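# Move the lowest-lot yellow sponge onto the desk

## Task

Find every yellow sponge in the storeroom and read the lot number printed on the shelf edge directly under each one. Place the sponge with the smallest lot number on the desk so that no part of it overhangs and droops past the desk's edge. All other yellow sponges must stay on their own shelves, the desk must stay roughly where it is, and the robot must not fall over or finish leaning.

## Robot and tools

ROBOT. TidyBot++: a wheeled base (0.54 m long, 0.50 m wide, 0.38 m high) carrying one seven-joint arm that ends in a right hand with five fingers. The shoulder is 0.12 m ahead of the base centre and 0.68 m up. Arm segments: upper arm 0.42 m, forearm 0.31 m, wrist to hand point 0.32 m. The arm begins folded, hand pointing down, sticking out up to 0.15 m in front of the base. Cameras: base_camera (644x364, on the base looking forward) and wrist_camera (504x504, at the wrist on the little-finger side, aimed at the hand point).

FRAMES. Base frame: origin on the floor below the base centre, x forward, y left, z up, metres. hand_pose and target use this frame. base_odometry is given in the frame the base had at scene start; it counts wheel turns only, so slip shows as travel; heading in rad, left positive, -3.142 to 3.142. base_tilt is in degrees, forward and right positive.

move. One action per call, built from any of these keys:
- base: an object of relative offsets from where the base stands when the command starts, measured along its current axes: translate_m (forward +, -2 to 2 m), strafe_m (left +, -2 to 2 m), rotate_rad (counter-clockwise from above +, -6.3 to 6.3 rad).
- joints: absolute targets keyed by name. joint_1_rad (arm yaw; + is clockwise from above, opposite to heading), joint_2_rad shoulder -2.249 to 2.249, joint_3_rad, joint_4_rad elbow -2.579 to 2.579, joint_5_rad, joint_6_rad wrist -2.099 to 2.099, joint_7_rad; joints 1, 3, 5, 7 accept any angle and take the shorter way, so send steps below half a turn. Hand keys, each -1 to 1: hand_little, hand_ring, hand_middle, hand_index, hand_thumb_bend (+1 open/straight, -1 curled), hand_thumb_turn (+1 beside palm, -1 opposite the fingers), hand_force_limit (stopping force, about 0 N at -1 up to 10 N at +1, 15 N for thumb motors), hand_speed (-0.96 to 1; full speed from +0.48).
- target: one list of seven numbers, an absolute hand pose in the base frame: x, y, z in metres, then quaternion qw, qx, qy, qz. Alongside target, joints may carry only the hand keys; otherwise the call is refused.
- speeds: caps for this action only, translate_m/strafe_m 0.05 to 0.5 m/s, rotate_rad 0.1 to 1.57 rad/s; when translating and strafing together give a speed under just one of them.
- min_time_s: 0.1 to 8 s, the shortest duration of each arm motion.
- cameras: list of base_camera, wrist_camera or all; [] for none.
- blocking: true (default) returns when everything rests; false returns within about 0.5 s while motion continues.
A move with no action just reports state and images. Unknown keys make the call invalid; out-of-range values are refused, and a refusal or an unplanned stop cancels the remaining move, wait and finished_scene calls of that reply. No action exceeds 15 s; base moves time out after 14 s.

wait: seconds 0 to 10, optional cameras; returns early once running motions settle. stop: brakes all your running motions, optional cameras. zoom_image: camera plus region [x0, y0, x1, y1] in pixels of that camera's latest image, at most 504 by 504; use it to read lot numbers. show_instructions: shows reference pages. finished_scene: scene (this scene's number); ends it irreversibly.

RESULTS. The move line is done, or the worst status among motions. base_status, joint_status, hand_status: moving, done, off_target (rested short, may still push), not_followed (a check withheld joint targets; pose unreachable for target), contact_stop, time_out, torque_fault, limit_stop_at_motor_heat. hand_status after done reports the remaining error; hand_target is where the hand would sit with every joint on target. on_its_own lists things you did not command. motor_effort is percent of max torque with the peak in brackets. hand_stopped_by gives six words for little, ring, middle, index, thumb_bend, thumb_turn: moving, target, force, stalled, fault. <motor>_load_n is fingertip force in N, + when pushed open; a lost grip shows as loads near 0. ARM HIT, MOTOR HOT and OVER-TEMPERATURE FAULT lines warn of collisions with the base, heating, and a heat stop.

HANDLING. Finger motors start only when their target changes and halt at the target or at hand_force_limit. Close slowly (hand_speed -0.94 or below) for gentle grips; at the starting -0.8 loads can overshoot. With the thumb turned in, the hand wraps things 0.035 to 0.065 m thick. Targets land within about 4 cm; correct by adding (wanted minus hand_pose) to the last target. To hold still while loaded, resend hand_target, not hand_pose. The arm sags under load and does not avoid obstacles. A hand pointing down reaches at most about 0.93 m up, only close to the base.

AVOID. Dropping the held object, releasing anything while it moves, slamming or pushing hard on furniture, squeezing or twisting fingers too much, and driving or turning while the arm is caught on something high (tip-over risk). Reaching far out from the folded posture or swinging a stretched arm sideways can also tip the robot; backing away or pulling the arm in rights it. Torque faults freeze the arm for 10 s. Do not shove the desk or knock other items off their shelves.

Each tool is called after "Request:" as name(argument=value, ...) on one line, values as JSON.

Reference images:

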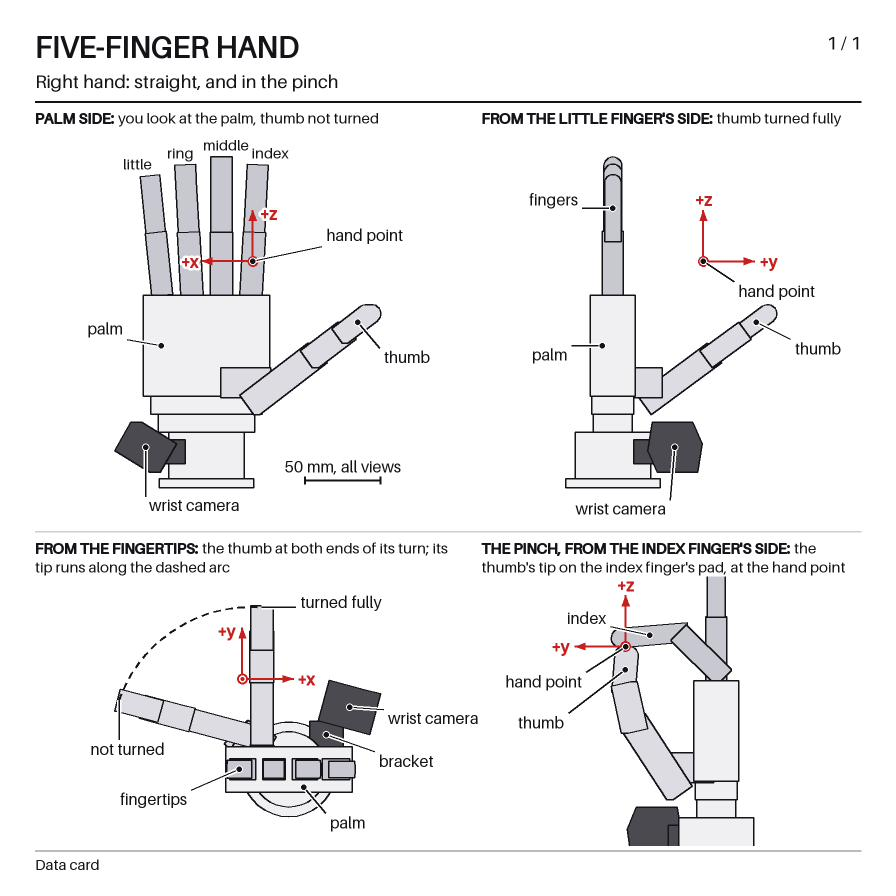

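## Session

Request:
move()

Scene clock: 0.00 s.
base_odometry: x=+0.000 y=+0.000 heading=+0.000
base_tilt: forward=-0.3 right=+0.5
base_status: not commanded
joint_positions: joint_1_rad=+0.043 joint_2_rad=-0.316 joint_3_rad=+3.149 joint_4_rad=-2.526 joint_5_rad=-0.022 joint_6_rad=-0.861 joint_7_rad=+1.528 hand_little=+1.000 hand_ring=+1.000 hand_middle=+1.000 hand_index=+1.000 hand_thumb_turn=+1.000 hand_thumb_bend=+1.000 hand_force_limit=+0.000 hand_speed=-0.800
joint_status: not commanded
hand_stopped_by: target,target,target,target,target,target
little_load_n: 0.0
ring_load_n: 0.0
middle_load_n: 0.0
index_load_n: 0.0
thumb_bend_load_n: 0.0
thumb_turn_load_n: 0.0
motor_effort: joint_1_rad=+1 joint_2_rad=-1 joint_3_rad=+0 joint_4_rad=+10 joint_5_rad=+0 joint_6_rad=+1 joint_7_rad=+1
hand_pose: x=+0.3004 y=+0.0564 z=+0.5766 quat_wxyz=(+0.035, +0.053, +0.998, +0.010) (m; base frame)
hand_target: x=+0.3001 y=+0.0564 z=+0.5764 quat_wxyz=(+0.035, +0.053, +0.998, +0.010) (m; base frame)
hand_status: not commanded
pictures: base_camera, wrist_camera

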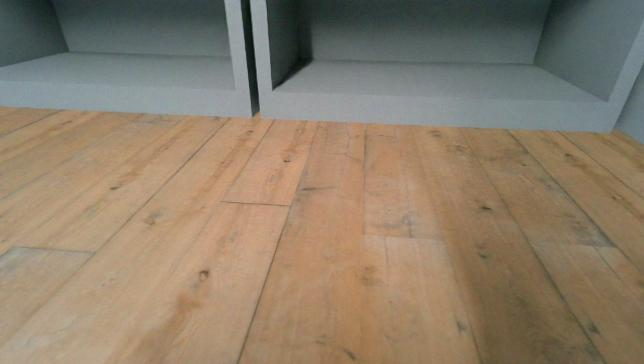

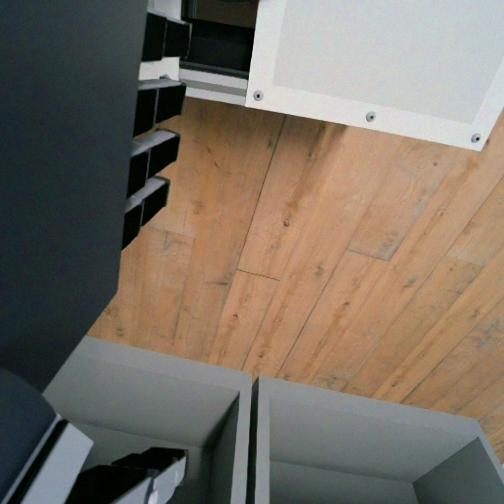

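Request:
move(joints={"joint_1_rad":0,"joint_2_rad":-1.2,"joint_3_rad":3.142,"joint_4_rad":-2.03,"joint_5_rad":0,"joint_6_rad":-0.203,"joint_7_rad":-1.832}, cameras=["all"])

Scene clock: 4.07 s.
move: done
base_odometry: x=+0.000 y=+0.000 heading=+0.000
base_tilt: forward=-0.3 right=+0.5
base_status: not commanded
joint_positions: joint_1_rad=+0.016 joint_2_rad=-1.184 joint_3_rad=+3.149 joint_4_rad=-2.046 joint_5_rad=-0.022 joint_6_rad=-0.264 joint_7_rad=+4.409 hand_little=+1.000 hand_ring=+1.000 hand_middle=+1.000 hand_index=+1.000 hand_thumb_turn=+1.000 hand_thumb_bend=+1.000 hand_force_limit=+0.000 hand_speed=-0.800
joint_status: all done
hand_stopped_by: target,target,target,target,target,target
little_load_n: 0.0
ring_load_n: 0.0
middle_load_n: 0.0
index_load_n: 0.0
thumb_bend_load_n: 0.0
thumb_turn_load_n: 0.0
motor_effort: joint_1_rad=+1(2) joint_2_rad=+14(16) joint_3_rad=+0(2) joint_4_rad=+13(17) joint_5_rad=+0(1) joint_6_rad=+7(9) joint_7_rad=+1(2)
hand_pose: x=+0.2789 y=-0.0500 z=+1.1401 quat_wxyz=(+0.132, -0.526, +0.092, -0.835) (m; base frame)
hand_target: x=+0.2586 y=-0.0490 z=+1.1725 quat_wxyz=(+0.113, -0.490, +0.065, -0.862) (m; base frame)
hand_status: not commanded
pictures: base_camera, wrist_camera
camera_calibration:
wrist_camera: T_world_to_cam=[[0.0476455, -0.998661, -0.0201704, -0.0407327], [-0.0378027, 0.0183761, -0.999116, 1.1563], [0.998149, 0.0483659, -0.0368766, -0.120351], [0, 0, 0, 1]] pos_world=[0.16578, -0.0561055, 1.15002]

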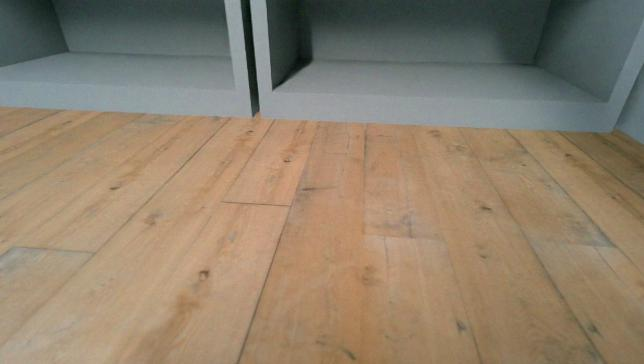

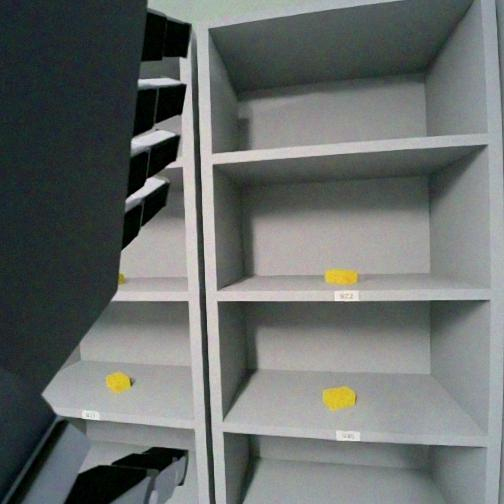

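Request:
zoom_image(camera="wrist_camera", region=[300, 260, 400, 340])

Request:
zoom_image(camera="wrist_camera", region=[300, 380, 400, 460])

Request:
zoom_image(camera="wrist_camera", region=[60, 350, 160, 430])

Scaled by 5.040.

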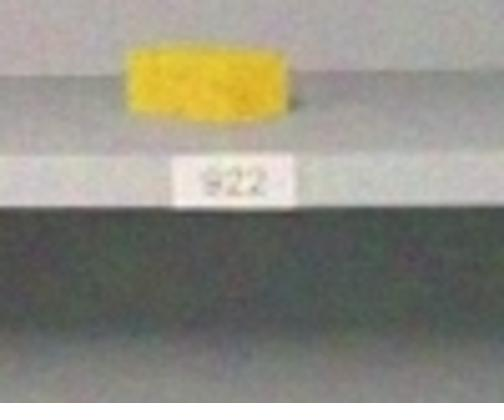

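Scaled by 5.040.

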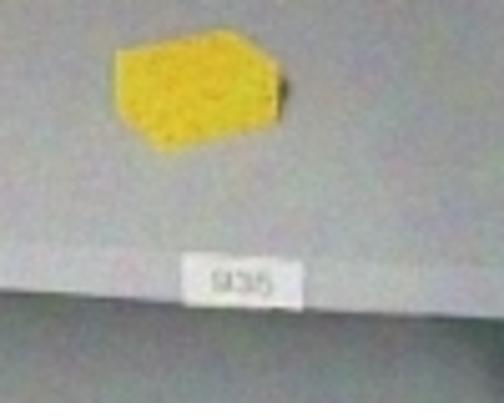

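Scaled by 5.040.

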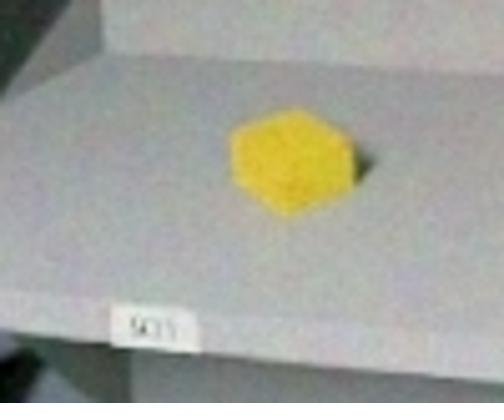

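Request:
move(base={"rotate_rad": 0.7}, cameras=["wrist_camera"])

Request:
move(base={"rotate_rad": 0.8}, cameras=["wrist_camera"])

Request:
move(base={"rotate_rad": 0.8}, cameras=["wrist_camera"])

Request:
move(base={"rotate_rad": 0.8}, cameras=["wrist_camera"])

Request:
move(base={"rotate_rad": 0.8}, cameras=["wrist_camera"])

Request:
move(base={"rotate_rad": 0.8}, cameras=["wrist_camera"])

Request:
move(base={"rotate_rad": 0.8}, cameras=["wrist_camera"])

Scene clock: 6.67 s.
move: done
base_odometry: x=+0.000 y=+0.000 heading=+0.699
base_tilt: forward=-0.4 right=+0.5
base_status: done
joint_positions: joint_1_rad=+0.010 joint_2_rad=-1.184 joint_3_rad=+3.149 joint_4_rad=-2.046 joint_5_rad=-0.022 joint_6_rad=-0.263 joint_7_rad=+4.411 hand_little=+1.000 hand_ring=+1.000 hand_middle=+1.000 hand_index=+1.000 hand_thumb_turn=+1.000 hand_thumb_bend=+1.000 hand_force_limit=+0.000 hand_speed=-0.800
joint_status: not commanded
hand_stopped_by: target,target,target,target,target,target
little_load_n: 0.0
ring_load_n: 0.0
middle_load_n: 0.0
index_load_n: 0.0
thumb_bend_load_n: 0.0
thumb_turn_load_n: 0.0
motor_effort: joint_1_rad=+1(2) joint_2_rad=+15(15) joint_3_rad=+0(1) joint_4_rad=+13(14) joint_5_rad=+0(1) joint_6_rad=+7(8) joint_7_rad=+1(1)
hand_pose: x=+0.2791 y=-0.0492 z=+1.1404 quat_wxyz=(+0.134, -0.526, +0.090, -0.835) (m; base frame)
hand_target: x=+0.2586 y=-0.0490 z=+1.1725 quat_wxyz=(+0.113, -0.490, +0.065, -0.862) (m; base frame)
hand_status: not commanded
pictures: wrist_camera
camera_calibration:
wrist_camera: T_world_to_cam=[[0.0522352, -0.99847, -0.0181317, -0.0435372], [-0.0374656, 0.0161843, -0.999167, 1.15639], [0.997932, 0.052871, -0.0365629, -0.120652], [0, 0, 0, 1]] pos_world=[0.166001, -0.0558071, 1.15023]

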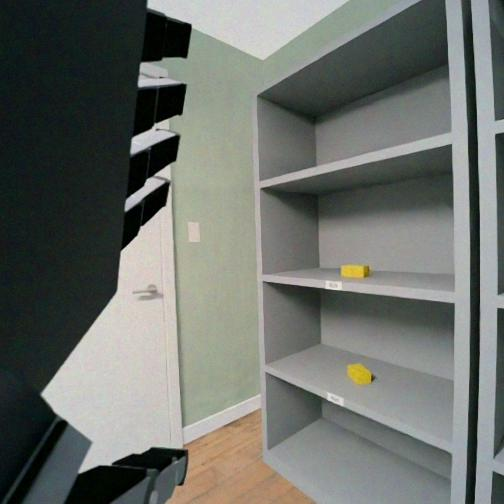

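Scene clock: 8.40 s.
move: done
base_odometry: x=+0.000 y=+0.000 heading=+1.499
base_tilt: forward=-0.3 right=+0.4
base_status: done
joint_positions: joint_1_rad=+0.009 joint_2_rad=-1.184 joint_3_rad=+3.149 joint_4_rad=-2.046 joint_5_rad=-0.022 joint_6_rad=-0.263 joint_7_rad=+4.411 hand_little=+1.000 hand_ring=+1.000 hand_middle=+1.000 hand_index=+1.000 hand_thumb_turn=+1.000 hand_thumb_bend=+1.000 hand_force_limit=+0.000 hand_speed=-0.800
joint_status: not commanded
hand_stopped_by: target,target,target,target,target,target
little_load_n: 0.0
ring_load_n: 0.0
middle_load_n: 0.0
index_load_n: 0.0
thumb_bend_load_n: 0.0
thumb_turn_load_n: 0.0
motor_effort: joint_1_rad=+1(2) joint_2_rad=+15(15) joint_3_rad=+0(1) joint_4_rad=+13(14) joint_5_rad=+0(1) joint_6_rad=+8(8) joint_7_rad=+0(1)
hand_pose: x=+0.2791 y=-0.0490 z=+1.1404 quat_wxyz=(+0.135, -0.526, +0.089, -0.835) (m; base frame)
hand_target: x=+0.2586 y=-0.0490 z=+1.1725 quat_wxyz=(+0.113, -0.490, +0.065, -0.862) (m; base frame)
hand_status: not commanded
pictures: wrist_camera
camera_calibration:
wrist_camera: T_world_to_cam=[[0.0539379, -0.99838, -0.0181048, -0.0437503], [-0.0374915, 0.0160935, -0.999167, 1.15639], [0.99784, 0.0545717, -0.0365627, -0.120655], [0, 0, 0, 1]] pos_world=[0.166109, -0.0557056, 1.15023]

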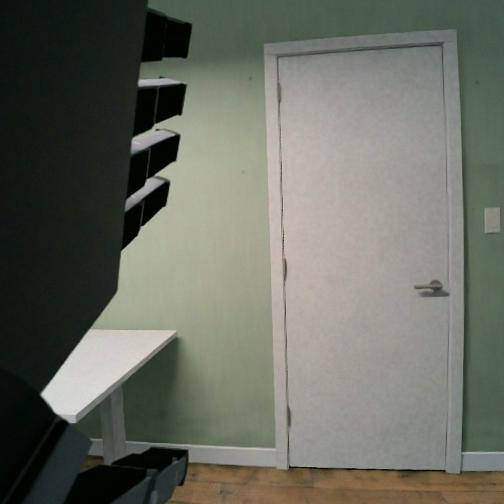

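Scene clock: 10.13 s.
move: done
base_odometry: x=+0.000 y=+0.000 heading=+2.298
base_tilt: forward=-0.3 right=+0.4
base_status: done
joint_positions: joint_1_rad=+0.008 joint_2_rad=-1.184 joint_3_rad=+3.149 joint_4_rad=-2.046 joint_5_rad=-0.022 joint_6_rad=-0.263 joint_7_rad=+4.411 hand_little=+1.000 hand_ring=+1.000 hand_middle=+1.000 hand_index=+1.000 hand_thumb_turn=+1.000 hand_thumb_bend=+1.000 hand_force_limit=+0.000 hand_speed=-0.800
joint_status: not commanded
hand_stopped_by: target,target,target,target,target,target
little_load_n: 0.0
ring_load_n: 0.0
middle_load_n: 0.0
index_load_n: 0.0
thumb_bend_load_n: 0.0
thumb_turn_load_n: 0.0
motor_effort: joint_1_rad=+1(2) joint_2_rad=+15(15) joint_3_rad=+0(1) joint_4_rad=+13(14) joint_5_rad=+0(1) joint_6_rad=+7(8) joint_7_rad=+0(1)
hand_pose: x=+0.2792 y=-0.0488 z=+1.1404 quat_wxyz=(+0.135, -0.526, +0.089, -0.835) (m; base frame)
hand_target: x=+0.2586 y=-0.0490 z=+1.1725 quat_wxyz=(+0.113, -0.490, +0.065, -0.862) (m; base frame)
hand_status: not commanded
pictures: wrist_camera
camera_calibration:
wrist_camera: T_world_to_cam=[[0.05484, -0.99833, -0.0181403, -0.0438613], [-0.03751, 0.016095, -0.999167, 1.1564], [0.99779, 0.0554748, -0.0365647, -0.120698], [0, 0, 0, 1]] pos_world=[0.166213, -0.0557047, 1.15023]

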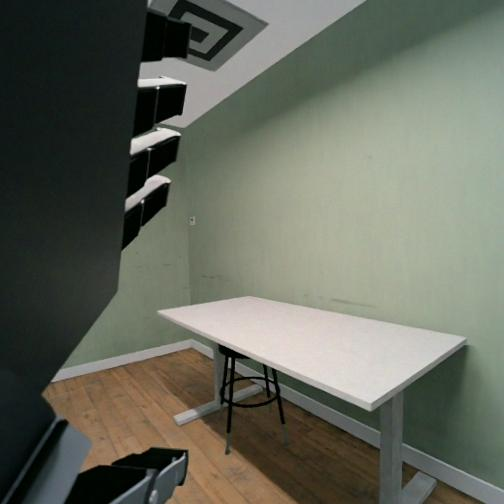

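Scene clock: 11.87 s.
move: done
base_odometry: x=+0.000 y=+0.000 heading=+3.098
base_tilt: forward=-0.3 right=+0.5
base_status: done
joint_positions: joint_1_rad=+0.007 joint_2_rad=-1.184 joint_3_rad=+3.149 joint_4_rad=-2.046 joint_5_rad=-0.022 joint_6_rad=-0.263 joint_7_rad=+4.411 hand_little=+1.000 hand_ring=+1.000 hand_middle=+1.000 hand_index=+1.000 hand_thumb_turn=+1.000 hand_thumb_bend=+1.000 hand_force_limit=+0.000 hand_speed=-0.800
joint_status: not commanded
hand_stopped_by: target,target,target,target,target,target
little_load_n: 0.0
ring_load_n: 0.0
middle_load_n: 0.0
index_load_n: -0.5
thumb_bend_load_n: 0.5
thumb_turn_load_n: 0.0
motor_effort: joint_1_rad=+1(2) joint_2_rad=+14(15) joint_3_rad=+0(1) joint_4_rad=+13(14) joint_5_rad=+1(1) joint_6_rad=+7(8) joint_7_rad=+1(1)
hand_pose: x=+0.2792 y=-0.0487 z=+1.1404 quat_wxyz=(+0.135, -0.526, +0.089, -0.835) (m; base frame)
hand_target: x=+0.2586 y=-0.0490 z=+1.1725 quat_wxyz=(+0.113, -0.490, +0.065, -0.862) (m; base frame)
hand_status: not commanded
pictures: wrist_camera
camera_calibration:
wrist_camera: T_world_to_cam=[[0.0554415, -0.998299, -0.0180641, -0.0440469], [-0.0375135, 0.0159965, -0.999168, 1.1564], [0.997757, 0.056073, -0.0365628, -0.120664], [0, 0, 0, 1]] pos_world=[0.166216, -0.0557043, 1.15023]

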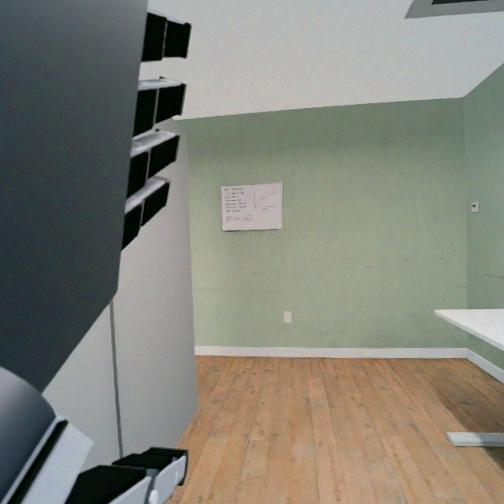

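Scene clock: 13.60 s.
move: done
base_odometry: x=+0.000 y=+0.000 heading=-2.386
base_tilt: forward=-0.3 right=+0.4
base_status: done
joint_positions: joint_1_rad=+0.007 joint_2_rad=-1.184 joint_3_rad=+3.149 joint_4_rad=-2.046 joint_5_rad=-0.022 joint_6_rad=-0.263 joint_7_rad=+4.411 hand_little=+1.000 hand_ring=+1.000 hand_middle=+1.000 hand_index=+1.000 hand_thumb_turn=+1.000 hand_thumb_bend=+1.000 hand_force_limit=+0.000 hand_speed=-0.800
joint_status: not commanded
hand_stopped_by: target,target,target,target,target,target
little_load_n: 0.0
ring_load_n: 0.0
middle_load_n: 0.0
index_load_n: 0.0
thumb_bend_load_n: 0.0
thumb_turn_load_n: 0.0
motor_effort: joint_1_rad=+1(1) joint_2_rad=+14(15) joint_3_rad=+0(1) joint_4_rad=+13(13) joint_5_rad=+0(1) joint_6_rad=+8(8) joint_7_rad=+0(1)
hand_pose: x=+0.2792 y=-0.0487 z=+1.1404 quat_wxyz=(+0.135, -0.526, +0.089, -0.835) (m; base frame)
hand_target: x=+0.2586 y=-0.0490 z=+1.1725 quat_wxyz=(+0.113, -0.490, +0.065, -0.862) (m; base frame)
hand_status: not commanded
pictures: wrist_camera
camera_calibration:
wrist_camera: T_world_to_cam=[[0.0558397, -0.998276, -0.0180798, -0.0440935], [-0.0375199, 0.0159972, -0.999168, 1.1564], [0.997735, 0.0564716, -0.0365619, -0.120641], [0, 0, 0, 1]] pos_world=[0.166217, -0.0557039, 1.15023]

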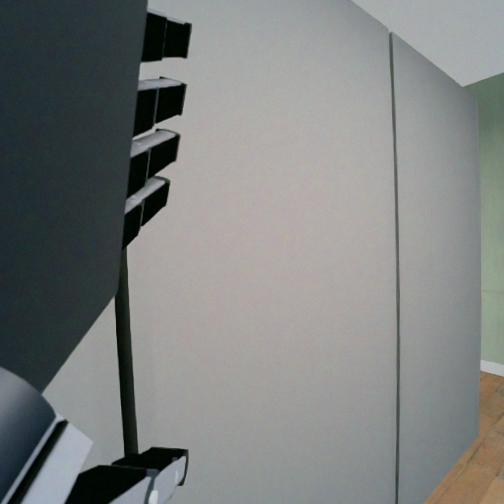

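Scene clock: 15.33 s.
move: done
base_odometry: x=+0.000 y=+0.000 heading=-1.587
base_tilt: forward=-0.3 right=+0.4
base_status: done
joint_positions: joint_1_rad=+0.006 joint_2_rad=-1.184 joint_3_rad=+3.149 joint_4_rad=-2.046 joint_5_rad=-0.022 joint_6_rad=-0.263 joint_7_rad=+4.411 hand_little=+1.000 hand_ring=+1.000 hand_middle=+1.000 hand_index=+1.000 hand_thumb_turn=+1.000 hand_thumb_bend=+1.000 hand_force_limit=+0.000 hand_speed=-0.800
joint_status: not commanded
hand_stopped_by: target,target,target,target,target,target
little_load_n: 0.0
ring_load_n: 0.0
middle_load_n: 0.0
index_load_n: 0.0
thumb_bend_load_n: 0.0
thumb_turn_load_n: 0.0
motor_effort: joint_1_rad=+1(2) joint_2_rad=+14(15) joint_3_rad=+0(1) joint_4_rad=+13(13) joint_5_rad=+1(1) joint_6_rad=+7(8) joint_7_rad=+1(1)
hand_pose: x=+0.2792 y=-0.0486 z=+1.1404 quat_wxyz=(+0.135, -0.526, +0.088, -0.835) (m; base frame)
hand_target: x=+0.2586 y=-0.0490 z=+1.1725 quat_wxyz=(+0.113, -0.490, +0.065, -0.862) (m; base frame)
hand_status: not commanded
pictures: wrist_camera
camera_calibration:
wrist_camera: T_world_to_cam=[[0.0561384, -0.998259, -0.0180916, -0.0440286], [-0.0375246, 0.0159978, -0.999168, 1.1564], [0.997718, 0.0567705, -0.0365612, -0.120629], [0, 0, 0, 1]] pos_world=[0.166219, -0.0556036, 1.15023]

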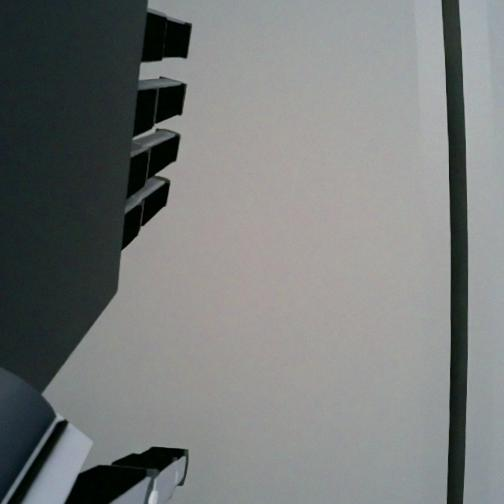

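Scene clock: 17.07 s.
move: done
base_odometry: x=+0.000 y=+0.000 heading=-0.787
base_tilt: forward=-0.3 right=+0.5
base_status: done
joint_positions: joint_1_rad=+0.006 joint_2_rad=-1.184 joint_3_rad=+3.149 joint_4_rad=-2.046 joint_5_rad=-0.022 joint_6_rad=-0.263 joint_7_rad=+4.411 hand_little=+1.000 hand_ring=+1.000 hand_middle=+1.000 hand_index=+1.000 hand_thumb_turn=+1.000 hand_thumb_bend=+1.000 hand_force_limit=+0.000 hand_speed=-0.800
joint_status: not commanded
hand_stopped_by: target,target,target,target,target,target
little_load_n: 0.0
ring_load_n: 0.0
middle_load_n: 0.0
index_load_n: -0.5
thumb_bend_load_n: 0.0
thumb_turn_load_n: 0.0
motor_effort: joint_1_rad=+1(2) joint_2_rad=+14(15) joint_3_rad=+1(1) joint_4_rad=+13(13) joint_5_rad=+0(1) joint_6_rad=+7(8) joint_7_rad=+1(1)
hand_pose: x=+0.2793 y=-0.0486 z=+1.1404 quat_wxyz=(+0.136, -0.526, +0.088, -0.835) (m; base frame)
hand_target: x=+0.2586 y=-0.0490 z=+1.1725 quat_wxyz=(+0.113, -0.490, +0.065, -0.862) (m; base frame)
hand_status: not commanded
pictures: wrist_camera
camera_calibration:
wrist_camera: T_world_to_cam=[[0.0563375, -0.998248, -0.0180994, -0.0440519], [-0.0375278, 0.0159982, -0.999168, 1.1564], [0.997706, 0.0569698, -0.0365608, -0.120617], [0, 0, 0, 1]] pos_world=[0.16622, -0.0556034, 1.15023]

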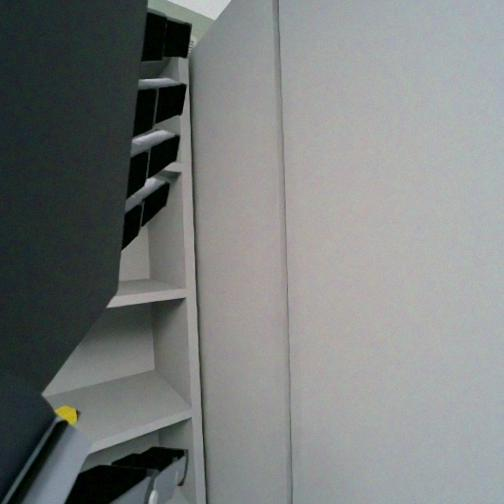

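Request:
move(base={"rotate_rad": 0.787, "translate_m": 0.25, "strafe_m": 0.25}, cameras=["wrist_camera"])

Request:
zoom_image(camera="wrist_camera", region=[200, 250, 504, 504])

Request:
move(base={"rotate_rad": 0.6}, cameras=["wrist_camera"])

Request:
zoom_image(camera="wrist_camera", region=[200, 250, 504, 504])

Scene clock: 26.87 s.
move: done
base_odometry: x=+0.354 y=-0.001 heading=+0.001
base_tilt: forward=-0.3 right=+0.5
base_status: done
joint_positions: joint_1_rad=+0.006 joint_2_rad=-1.184 joint_3_rad=+3.149 joint_4_rad=-2.046 joint_5_rad=-0.022 joint_6_rad=-0.262 joint_7_rad=+4.411 hand_little=+1.000 hand_ring=+1.000 hand_middle=+1.000 hand_index=+1.000 hand_thumb_turn=+1.000 hand_thumb_bend=+1.000 hand_force_limit=+0.000 hand_speed=-0.800
joint_status: not commanded
hand_stopped_by: target,target,target,target,target,target
little_load_n: 0.0
ring_load_n: 0.0
middle_load_n: 0.0
index_load_n: 0.0
thumb_bend_load_n: 0.0
thumb_turn_load_n: 0.0
motor_effort: joint_1_rad=+1(2) joint_2_rad=+14(16) joint_3_rad=+0(1) joint_4_rad=+13(14) joint_5_rad=+0(1) joint_6_rad=+7(8) joint_7_rad=+0(1)
hand_pose: x=+0.2789 y=-0.0486 z=+1.1410 quat_wxyz=(+0.136, -0.525, +0.088, -0.835) (m; base frame)
hand_target: x=+0.2586 y=-0.0490 z=+1.1725 quat_wxyz=(+0.113, -0.490, +0.065, -0.862) (m; base frame)
hand_status: not commanded
pictures: wrist_camera
camera_calibration:
wrist_camera: T_world_to_cam=[[0.0563822, -0.998249, -0.0178867, -0.0442824], [-0.0355208, 0.0158983, -0.999242, 1.15644], [0.997777, 0.0569749, -0.0345623, -0.122623], [0, 0, 0, 1]] pos_world=[0.165925, -0.0556037, 1.15053]

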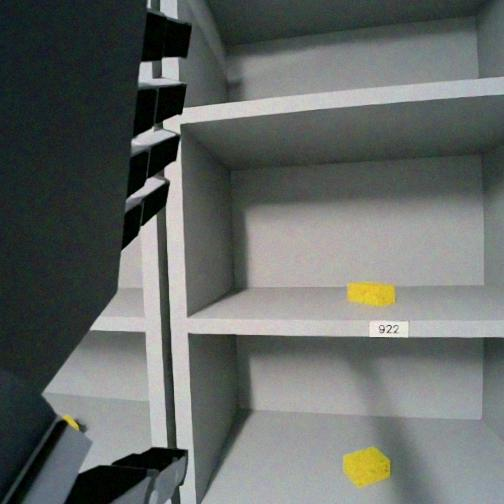

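Scaled by 1.658.

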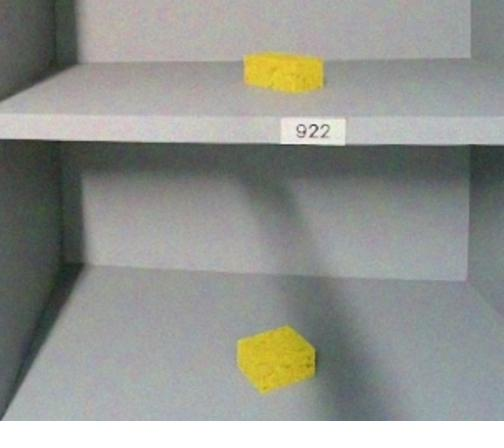

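Scene clock: 28.40 s.
move: done
base_odometry: x=+0.354 y=-0.001 heading=+0.600
base_tilt: forward=-0.3 right=+0.5
base_status: done
joint_positions: joint_1_rad=+0.006 joint_2_rad=-1.184 joint_3_rad=+3.149 joint_4_rad=-2.046 joint_5_rad=-0.022 joint_6_rad=-0.262 joint_7_rad=+4.411 hand_little=+1.000 hand_ring=+1.000 hand_middle=+1.000 hand_index=+1.000 hand_thumb_turn=+1.000 hand_thumb_bend=+1.000 hand_force_limit=+0.000 hand_speed=-0.800
joint_status: not commanded
hand_stopped_by: target,target,target,target,target,target
little_load_n: 0.0
ring_load_n: 0.0
middle_load_n: 0.0
index_load_n: 0.0
thumb_bend_load_n: 0.0
thumb_turn_load_n: 0.0
motor_effort: joint_1_rad=+1(2) joint_2_rad=+14(15) joint_3_rad=+0(1) joint_4_rad=+12(13) joint_5_rad=+1(1) joint_6_rad=+7(8) joint_7_rad=+1(1)
hand_pose: x=+0.2790 y=-0.0485 z=+1.1410 quat_wxyz=(+0.136, -0.525, +0.088, -0.835) (m; base frame)
hand_target: x=+0.2586 y=-0.0490 z=+1.1725 quat_wxyz=(+0.113, -0.490, +0.065, -0.862) (m; base frame)
hand_status: not commanded
pictures: wrist_camera
camera_calibration:
wrist_camera: T_world_to_cam=[[0.0566809, -0.998232, -0.0178979, -0.0443161], [-0.0355256, 0.0158988, -0.999242, 1.15654], [0.99776, 0.0572738, -0.0345616, -0.122603], [0, 0, 0, 1]] pos_world=[0.165927, -0.0556034, 1.15063]

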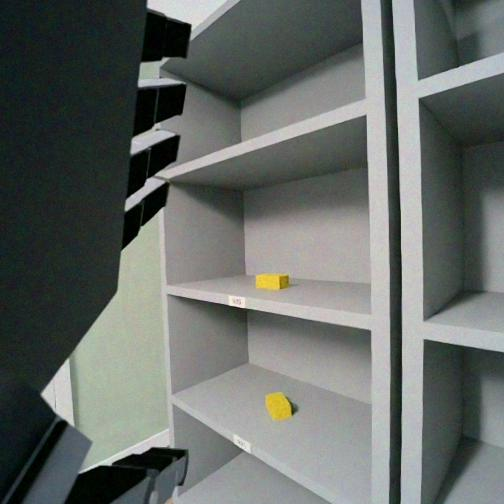

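Scaled by 1.658.

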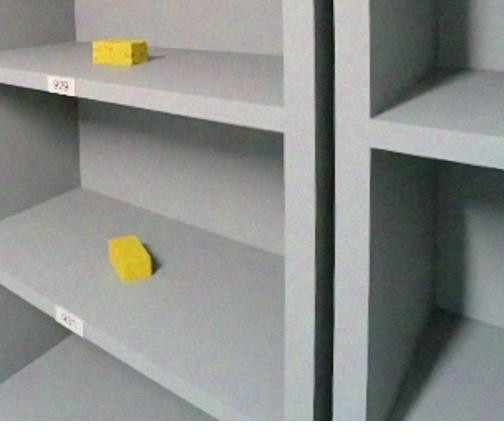

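Request:
zoom_image(camera="wrist_camera", region=[220, 290, 260, 320])

Request:
zoom_image(camera="wrist_camera", region=[220, 425, 270, 465])

Scaled by 12.600.

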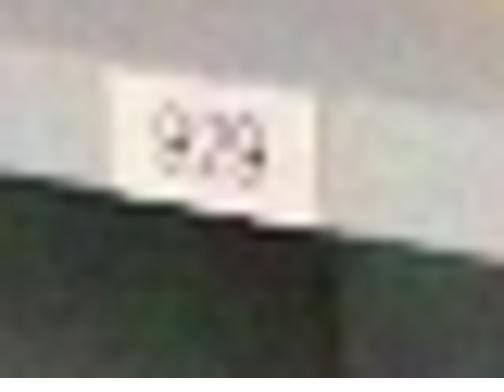

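Scaled by 10.080.

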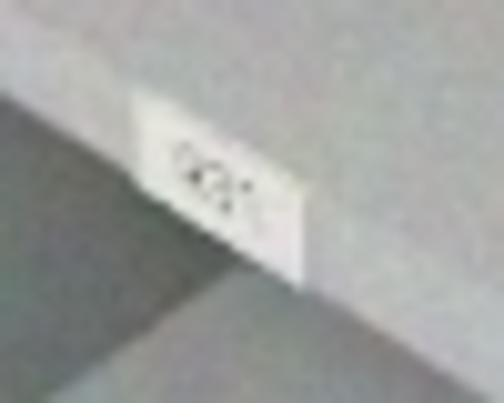

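Request:
move(base={"rotate_rad": -0.6, "translate_m": 0.3, "strafe_m": 0.52}, joints={"joint_6_rad": -0.65}, cameras=["wrist_camera"])

Request:
move(base={"strafe_m": -0.6}, cameras=["wrist_camera"])

Scene clock: 31.90 s.
move: done
base_odometry: x=+0.308 y=+0.598 heading=+0.000
base_tilt: forward=-0.3 right=+0.5
base_status: done
joint_positions: joint_1_rad=+0.002 joint_2_rad=-1.184 joint_3_rad=+3.148 joint_4_rad=-2.040 joint_5_rad=-0.022 joint_6_rad=-0.607 joint_7_rad=+4.411 hand_little=+1.000 hand_ring=+1.000 hand_middle=+1.000 hand_index=+1.000 hand_thumb_turn=+1.000 hand_thumb_bend=+1.000 hand_force_limit=+0.000 hand_speed=-0.800
joint_status: all done
hand_stopped_by: target,target,target,target,target,target
little_load_n: 0.0
ring_load_n: 0.0
middle_load_n: 0.0
index_load_n: 0.0
thumb_bend_load_n: 0.0
thumb_turn_load_n: 0.0
motor_effort: joint_1_rad=+1(3) joint_2_rad=+14(16) joint_3_rad=+0(2) joint_4_rad=+13(14) joint_5_rad=+1(1) joint_6_rad=+8(10) joint_7_rad=+1(1)
hand_pose: x=+0.2923 y=-0.0447 z=+1.0336 quat_wxyz=(+0.123, -0.659, +0.105, -0.734) (m; base frame)
hand_target: x=+0.2837 y=-0.0490 z=+1.0305 quat_wxyz=(+0.096, -0.669, +0.088, -0.732) (m; base frame)
hand_status: not commanded
pictures: wrist_camera
camera_calibration:
wrist_camera: T_world_to_cam=[[0.0598995, -0.997633, -0.0337623, -0.0277324], [-0.365899, 0.00952474, -0.930606, 1.07498], [0.928725, 0.0680964, -0.364462, 0.221798], [0, 0, 0, 1]] pos_world=[0.189007, -0.0530094, 1.08029]

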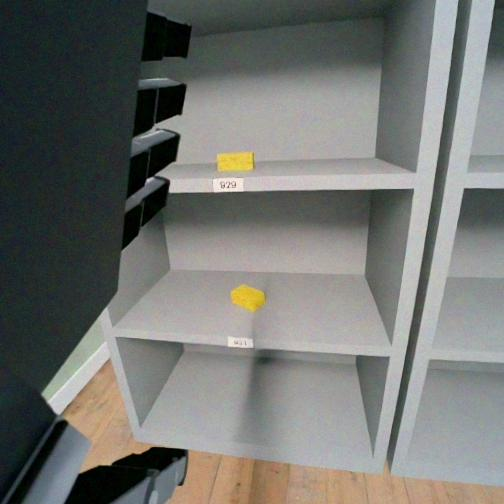

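Scene clock: 34.53 s.
move: done
base_odometry: x=+0.307 y=-0.002 heading=-0.001
base_tilt: forward=-0.4 right=+0.5
base_status: done
joint_positions: joint_1_rad=+0.002 joint_2_rad=-1.185 joint_3_rad=+3.147 joint_4_rad=-2.040 joint_5_rad=-0.022 joint_6_rad=-0.607 joint_7_rad=+4.411 hand_little=+1.000 hand_ring=+1.000 hand_middle=+1.000 hand_index=+1.000 hand_thumb_turn=+1.000 hand_thumb_bend=+1.000 hand_force_limit=+0.000 hand_speed=-0.800
joint_status: not commanded
hand_stopped_by: target,target,target,target,target,target
little_load_n: 0.0
ring_load_n: 0.0
middle_load_n: 0.0
index_load_n: 0.0
thumb_bend_load_n: 0.0
thumb_turn_load_n: 0.0
motor_effort: joint_1_rad=+0(2) joint_2_rad=+14(15) joint_3_rad=+1(2) joint_4_rad=+13(14) joint_5_rad=+0(1) joint_6_rad=+8(9) joint_7_rad=+0(1)
hand_pose: x=+0.2921 y=-0.0446 z=+1.0337 quat_wxyz=(+0.123, -0.659, +0.105, -0.734) (m; base frame)
hand_target: x=+0.2837 y=-0.0490 z=+1.0305 quat_wxyz=(+0.096, -0.669, +0.088, -0.732) (m; base frame)
hand_status: not commanded
pictures: wrist_camera
camera_calibration:
wrist_camera: T_world_to_cam=[[0.0599885, -0.997635, -0.0335506, -0.0278668], [-0.365384, 0.00933248, -0.93081, 1.07503], [0.928922, 0.0680968, -0.36396, 0.221395], [0, 0, 0, 1]] pos_world=[0.188809, -0.0529099, 1.08029]

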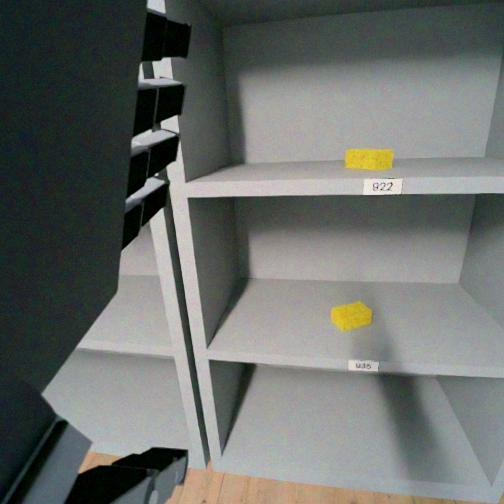

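Request:
move(base={"rotate_rad": -0.9}, joints={"joint_6_rad": -0.5}, cameras=["all"])

Request:
move(base={"rotate_rad": -0.5}, cameras=["all"])

Scene clock: 36.80 s.
move: done
base_odometry: x=+0.307 y=-0.002 heading=-0.900
base_tilt: forward=-0.3 right=+0.5
base_status: done
joint_positions: joint_1_rad=+0.002 joint_2_rad=-1.185 joint_3_rad=+3.147 joint_4_rad=-2.037 joint_5_rad=-0.022 joint_6_rad=-0.503 joint_7_rad=+4.411 hand_little=+1.000 hand_ring=+1.000 hand_middle=+1.000 hand_index=+1.000 hand_thumb_turn=+1.000 hand_thumb_bend=+1.000 hand_force_limit=+0.000 hand_speed=-0.800
joint_status: all done
hand_stopped_by: target,target,target,target,target,target
little_load_n: 0.0
ring_load_n: 0.0
middle_load_n: 0.0
index_load_n: 0.0
thumb_bend_load_n: 0.0
thumb_turn_load_n: 0.0
motor_effort: joint_1_rad=+1(2) joint_2_rad=+14(16) joint_3_rad=+0(1) joint_4_rad=+13(16) joint_5_rad=+0(1) joint_6_rad=+8(10) joint_7_rad=+1(1)
hand_pose: x=+0.2911 y=-0.0454 z=+1.0689 quat_wxyz=(+0.128, -0.619, +0.099, -0.769) (m; base frame)
hand_target: x=+0.2824 y=-0.0490 z=+1.0792 quat_wxyz=(+0.103, -0.612, +0.081, -0.780) (m; base frame)
hand_status: not commanded
pictures: base_camera, wrist_camera
camera_calibration:
wrist_camera: T_world_to_cam=[[0.0610277, -0.99774, -0.0281321, -0.0335158], [-0.264291, 0.0110259, -0.96438, 1.11393], [0.96251, 0.0662889, -0.26302, 0.117441], [0, 0, 0, 1]] pos_world=[0.183409, -0.0535072, 1.1042]

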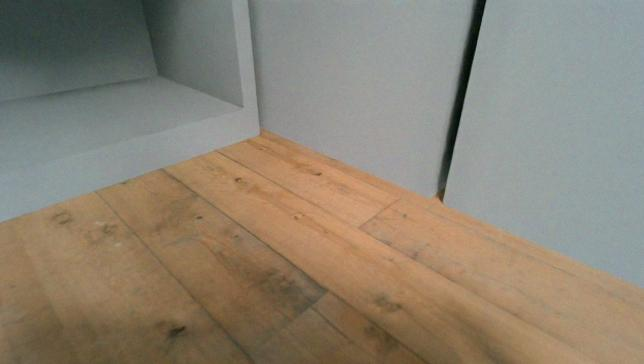

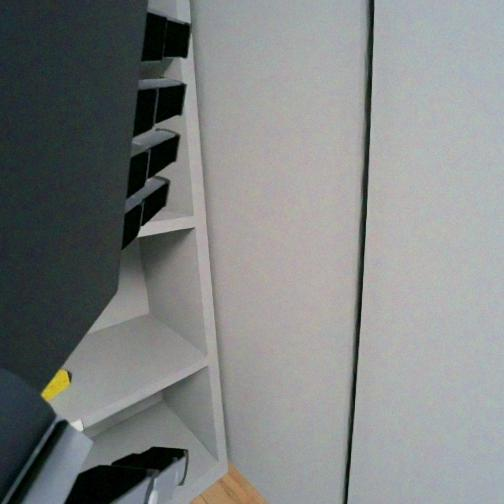

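Scene clock: 38.23 s.
move: done
base_odometry: x=+0.307 y=-0.002 heading=-1.399
base_tilt: forward=-0.3 right=+0.5
base_status: done
joint_positions: joint_1_rad=+0.002 joint_2_rad=-1.185 joint_3_rad=+3.147 joint_4_rad=-2.037 joint_5_rad=-0.022 joint_6_rad=-0.503 joint_7_rad=+4.411 hand_little=+1.000 hand_ring=+1.000 hand_middle=+1.000 hand_index=+1.000 hand_thumb_turn=+1.000 hand_thumb_bend=+1.000 hand_force_limit=+0.000 hand_speed=-0.800
joint_status: not commanded
hand_stopped_by: target,target,target,target,target,target
little_load_n: 0.0
ring_load_n: 0.0
middle_load_n: 0.0
index_load_n: 0.0
thumb_bend_load_n: 0.0
thumb_turn_load_n: 0.0
motor_effort: joint_1_rad=+1(2) joint_2_rad=+14(15) joint_3_rad=+1(1) joint_4_rad=+13(14) joint_5_rad=+0(1) joint_6_rad=+8(8) joint_7_rad=+1(1)
hand_pose: x=+0.2911 y=-0.0454 z=+1.0689 quat_wxyz=(+0.128, -0.619, +0.099, -0.769) (m; base frame)
hand_target: x=+0.2824 y=-0.0490 z=+1.0792 quat_wxyz=(+0.103, -0.612, +0.081, -0.780) (m; base frame)
hand_status: not commanded
pictures: base_camera, wrist_camera
camera_calibration:
wrist_camera: T_world_to_cam=[[0.0610277, -0.99774, -0.0281321, -0.0335158], [-0.264291, 0.0110259, -0.96438, 1.11393], [0.96251, 0.0662889, -0.26302, 0.117441], [0, 0, 0, 1]] pos_world=[0.183409, -0.0535072, 1.1042]

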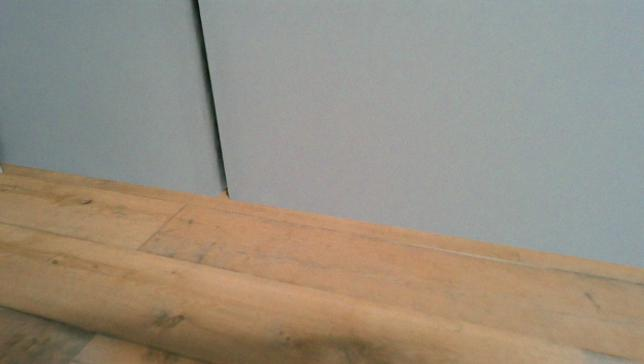

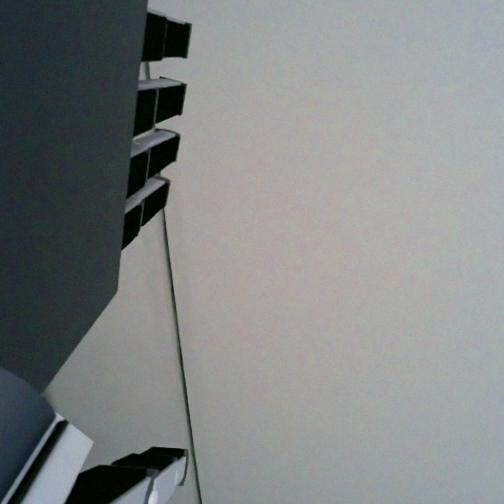

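Request:
move(base={"rotate_rad": -0.28, "translate_m": -0.396, "strafe_m": -1.423}, cameras=["wrist_camera"])

Request:
move(base={"translate_m": 0.015, "strafe_m": -1.45}, cameras=["all"])

Scene clock: 45.43 s.
move: done
base_odometry: x=-1.163 y=+0.145 heading=-1.679
base_tilt: forward=-0.3 right=+0.5
base_status: done
joint_positions: joint_1_rad=+0.002 joint_2_rad=-1.185 joint_3_rad=+3.147 joint_4_rad=-2.037 joint_5_rad=-0.022 joint_6_rad=-0.503 joint_7_rad=+4.411 hand_little=+1.000 hand_ring=+1.000 hand_middle=+1.000 hand_index=+1.000 hand_thumb_turn=+1.000 hand_thumb_bend=+1.000 hand_force_limit=+0.000 hand_speed=-0.800
joint_status: not commanded
hand_stopped_by: target,target,target,target,target,target
little_load_n: 0.0
ring_load_n: 0.0
middle_load_n: 0.0
index_load_n: 0.0
thumb_bend_load_n: 0.0
thumb_turn_load_n: 0.0
motor_effort: joint_1_rad=+1(2) joint_2_rad=+14(15) joint_3_rad=+1(2) joint_4_rad=+13(14) joint_5_rad=+1(1) joint_6_rad=+8(8) joint_7_rad=+1(1)
hand_pose: x=+0.2911 y=-0.0453 z=+1.0689 quat_wxyz=(+0.128, -0.619, +0.099, -0.769) (m; base frame)
hand_target: x=+0.2824 y=-0.0490 z=+1.0792 quat_wxyz=(+0.103, -0.612, +0.081, -0.780) (m; base frame)
hand_status: not commanded
pictures: wrist_camera
camera_calibration:
wrist_camera: T_world_to_cam=[[0.0611502, -0.997734, -0.0280625, -0.0335152], [-0.264285, 0.0109267, -0.964383, 1.11393], [0.962504, 0.0663887, -0.263018, 0.117438], [0, 0, 0, 1]] pos_world=[0.18341, -0.0534074, 1.1042]

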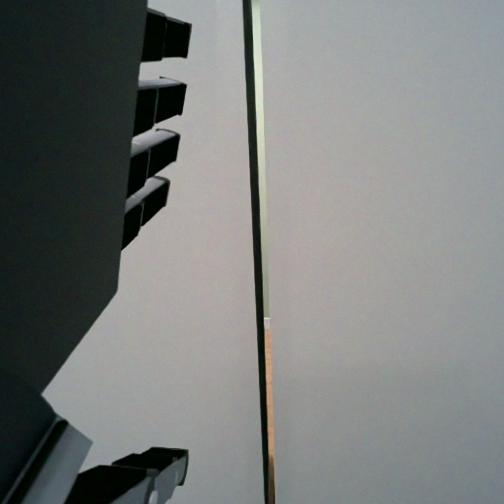

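Scene clock: 49.70 s.
move: done
base_odometry: x=-2.606 y=+0.288 heading=-1.680
base_tilt: forward=-0.3 right=+0.5
base_status: done
joint_positions: joint_1_rad=+0.002 joint_2_rad=-1.185 joint_3_rad=+3.147 joint_4_rad=-2.037 joint_5_rad=-0.022 joint_6_rad=-0.503 joint_7_rad=+4.411 hand_little=+1.000 hand_ring=+1.000 hand_middle=+1.000 hand_index=+1.000 hand_thumb_turn=+1.000 hand_thumb_bend=+1.000 hand_force_limit=+0.000 hand_speed=-0.800
joint_status: not commanded
hand_stopped_by: target,target,target,target,target,target
little_load_n: 0.0
ring_load_n: 0.0
middle_load_n: 0.0
index_load_n: 0.0
thumb_bend_load_n: 0.0
thumb_turn_load_n: 0.0
motor_effort: joint_1_rad=+1(2) joint_2_rad=+14(15) joint_3_rad=+1(2) joint_4_rad=+13(14) joint_5_rad=+0(1) joint_6_rad=+8(8) joint_7_rad=+1(1)
hand_pose: x=+0.2911 y=-0.0453 z=+1.0689 quat_wxyz=(+0.128, -0.619, +0.099, -0.769) (m; base frame)
hand_target: x=+0.2824 y=-0.0490 z=+1.0792 quat_wxyz=(+0.103, -0.612, +0.081, -0.780) (m; base frame)
hand_status: not commanded
pictures: base_camera, wrist_camera
camera_calibration:
wrist_camera: T_world_to_cam=[[0.0612728, -0.997728, -0.0279929, -0.0336145], [-0.264279, 0.0108274, -0.964385, 1.11393], [0.962498, 0.0664885, -0.263016, 0.117441], [0, 0, 0, 1]] pos_world=[0.18341, -0.0534076, 1.1042]

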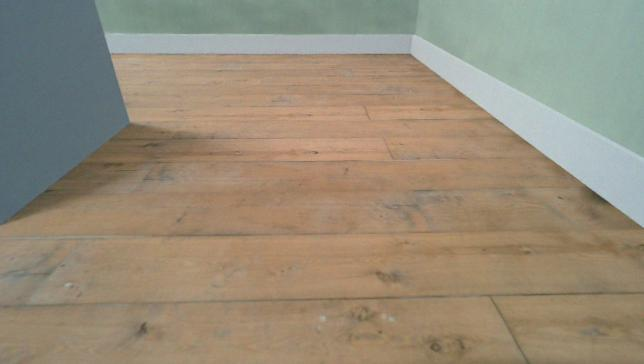

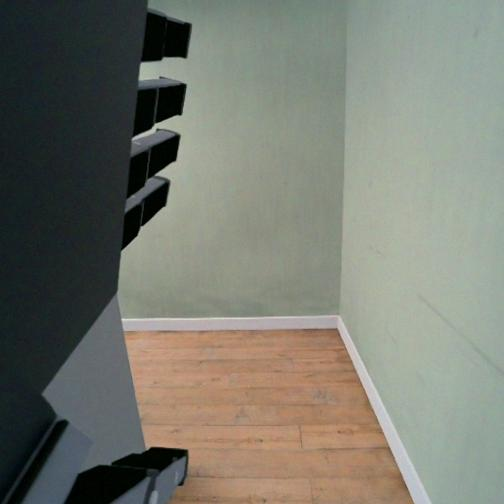

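Request:
move(base={"translate_m": 1.95}, cameras=["base_camera"])

Request:
move(base={"rotate_rad": 1.2}, joints={"joint_6_rad": -0.35}, cameras=["all"])

Request:
move(base={"rotate_rad": 0.9}, cameras=["all"])

Scene clock: 59.33 s.
move: time_out
base_odometry: x=-2.817 y=-1.646 heading=-1.687
base_tilt: forward=-0.3 right=+0.5
base_status: translate_m time_out (by the wheels' count: +1.946 of +1.950)
joint_positions: joint_1_rad=+0.001 joint_2_rad=-1.327 joint_3_rad=+3.150 joint_4_rad=-2.024 joint_5_rad=-0.008 joint_6_rad=-0.559 joint_7_rad=+4.418 hand_little=+1.000 hand_ring=+1.000 hand_middle=+1.000 hand_index=+0.999 hand_thumb_turn=+1.000 hand_thumb_bend=+1.000 hand_force_limit=+0.000 hand_speed=-0.800
joint_status: not commanded
hand_stopped_by: target,target,target,target,target,target
little_load_n: 0.0
ring_load_n: 0.0
middle_load_n: 0.0
index_load_n: -8.0
thumb_bend_load_n: 0.0
thumb_turn_load_n: 0.0
motor_effort: joint_1_rad=+0(10) joint_2_rad=+32(56) joint_3_rad=-1(8) joint_4_rad=+10(15) joint_5_rad=-2(4) joint_6_rad=+17(42) joint_7_rad=+0(1)
hand_pose: x=+0.2336 y=-0.0491 z=+1.0787 quat_wxyz=(+0.124, -0.581, +0.091, -0.800) (m; base frame)
hand_target: x=+0.2824 y=-0.0490 z=+1.0792 quat_wxyz=(+0.103, -0.612, +0.081, -0.780) (m; base frame)
hand_status: not commanded
pictures: base_camera

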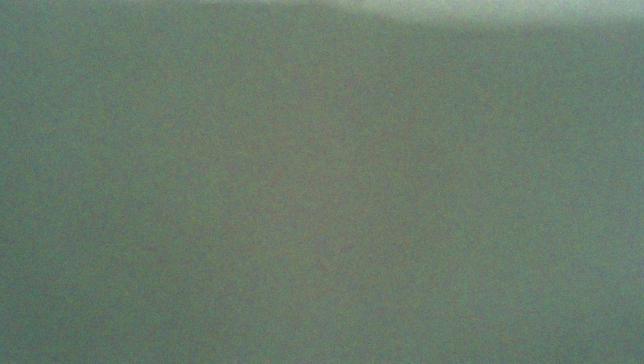

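not run: a stop that you did not command came earlier in this reply.

not run: a stop that you did not command came earlier in this reply.

Request:
move(base={"translate_m": -0.35}, cameras=["all"])

Scene clock: 61.80 s.
move: done
base_odometry: x=-2.777 y=-1.299 heading=-1.687
base_tilt: forward=-0.3 right=+0.4
base_status: done
joint_positions: joint_1_rad=+0.001 joint_2_rad=-1.217 joint_3_rad=+3.149 joint_4_rad=-2.024 joint_5_rad=-0.008 joint_6_rad=-0.533 joint_7_rad=+4.418 hand_little=+1.000 hand_ring=+1.000 hand_middle=+1.000 hand_index=+1.000 hand_thumb_turn=+1.000 hand_thumb_bend=+1.000 hand_force_limit=+0.000 hand_speed=-0.800
joint_status: not commanded
hand_stopped_by: target,target,target,target,target,target
little_load_n: 0.0
ring_load_n: 0.0
middle_load_n: -0.5
index_load_n: 0.0
thumb_bend_load_n: 0.0
thumb_turn_load_n: 0.0
motor_effort: joint_1_rad=+1(1) joint_2_rad=+15(32) joint_3_rad=+0(1) joint_4_rad=+13(14) joint_5_rad=+1(1) joint_6_rad=+8(17) joint_7_rad=+1(1)
hand_pose: x=+0.2758 y=-0.0492 z=+1.0721 quat_wxyz=(+0.120, -0.614, +0.096, -0.774) (m; base frame)
hand_target: x=+0.2824 y=-0.0490 z=+1.0792 quat_wxyz=(+0.103, -0.612, +0.081, -0.780) (m; base frame)
hand_status: not commanded
pictures: base_camera, wrist_camera
camera_calibration:
wrist_camera: T_world_to_cam=[[0.0504499, -0.998656, -0.0118922, -0.050878], [-0.250307, -0.00111583, -0.968166, 1.11263], [0.966851, 0.0518206, -0.250026, 0.117457], [0, 0, 0, 1]] pos_world=[0.167502, -0.0556548, 1.10597]

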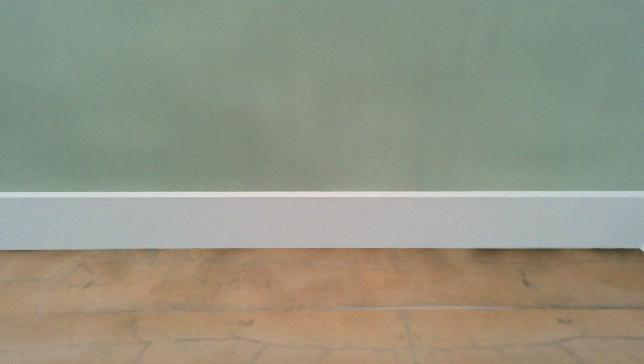

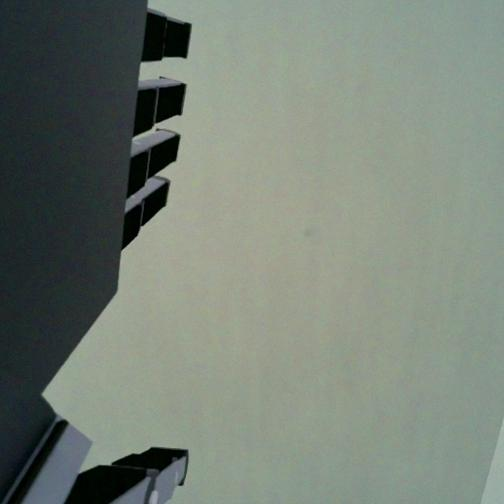

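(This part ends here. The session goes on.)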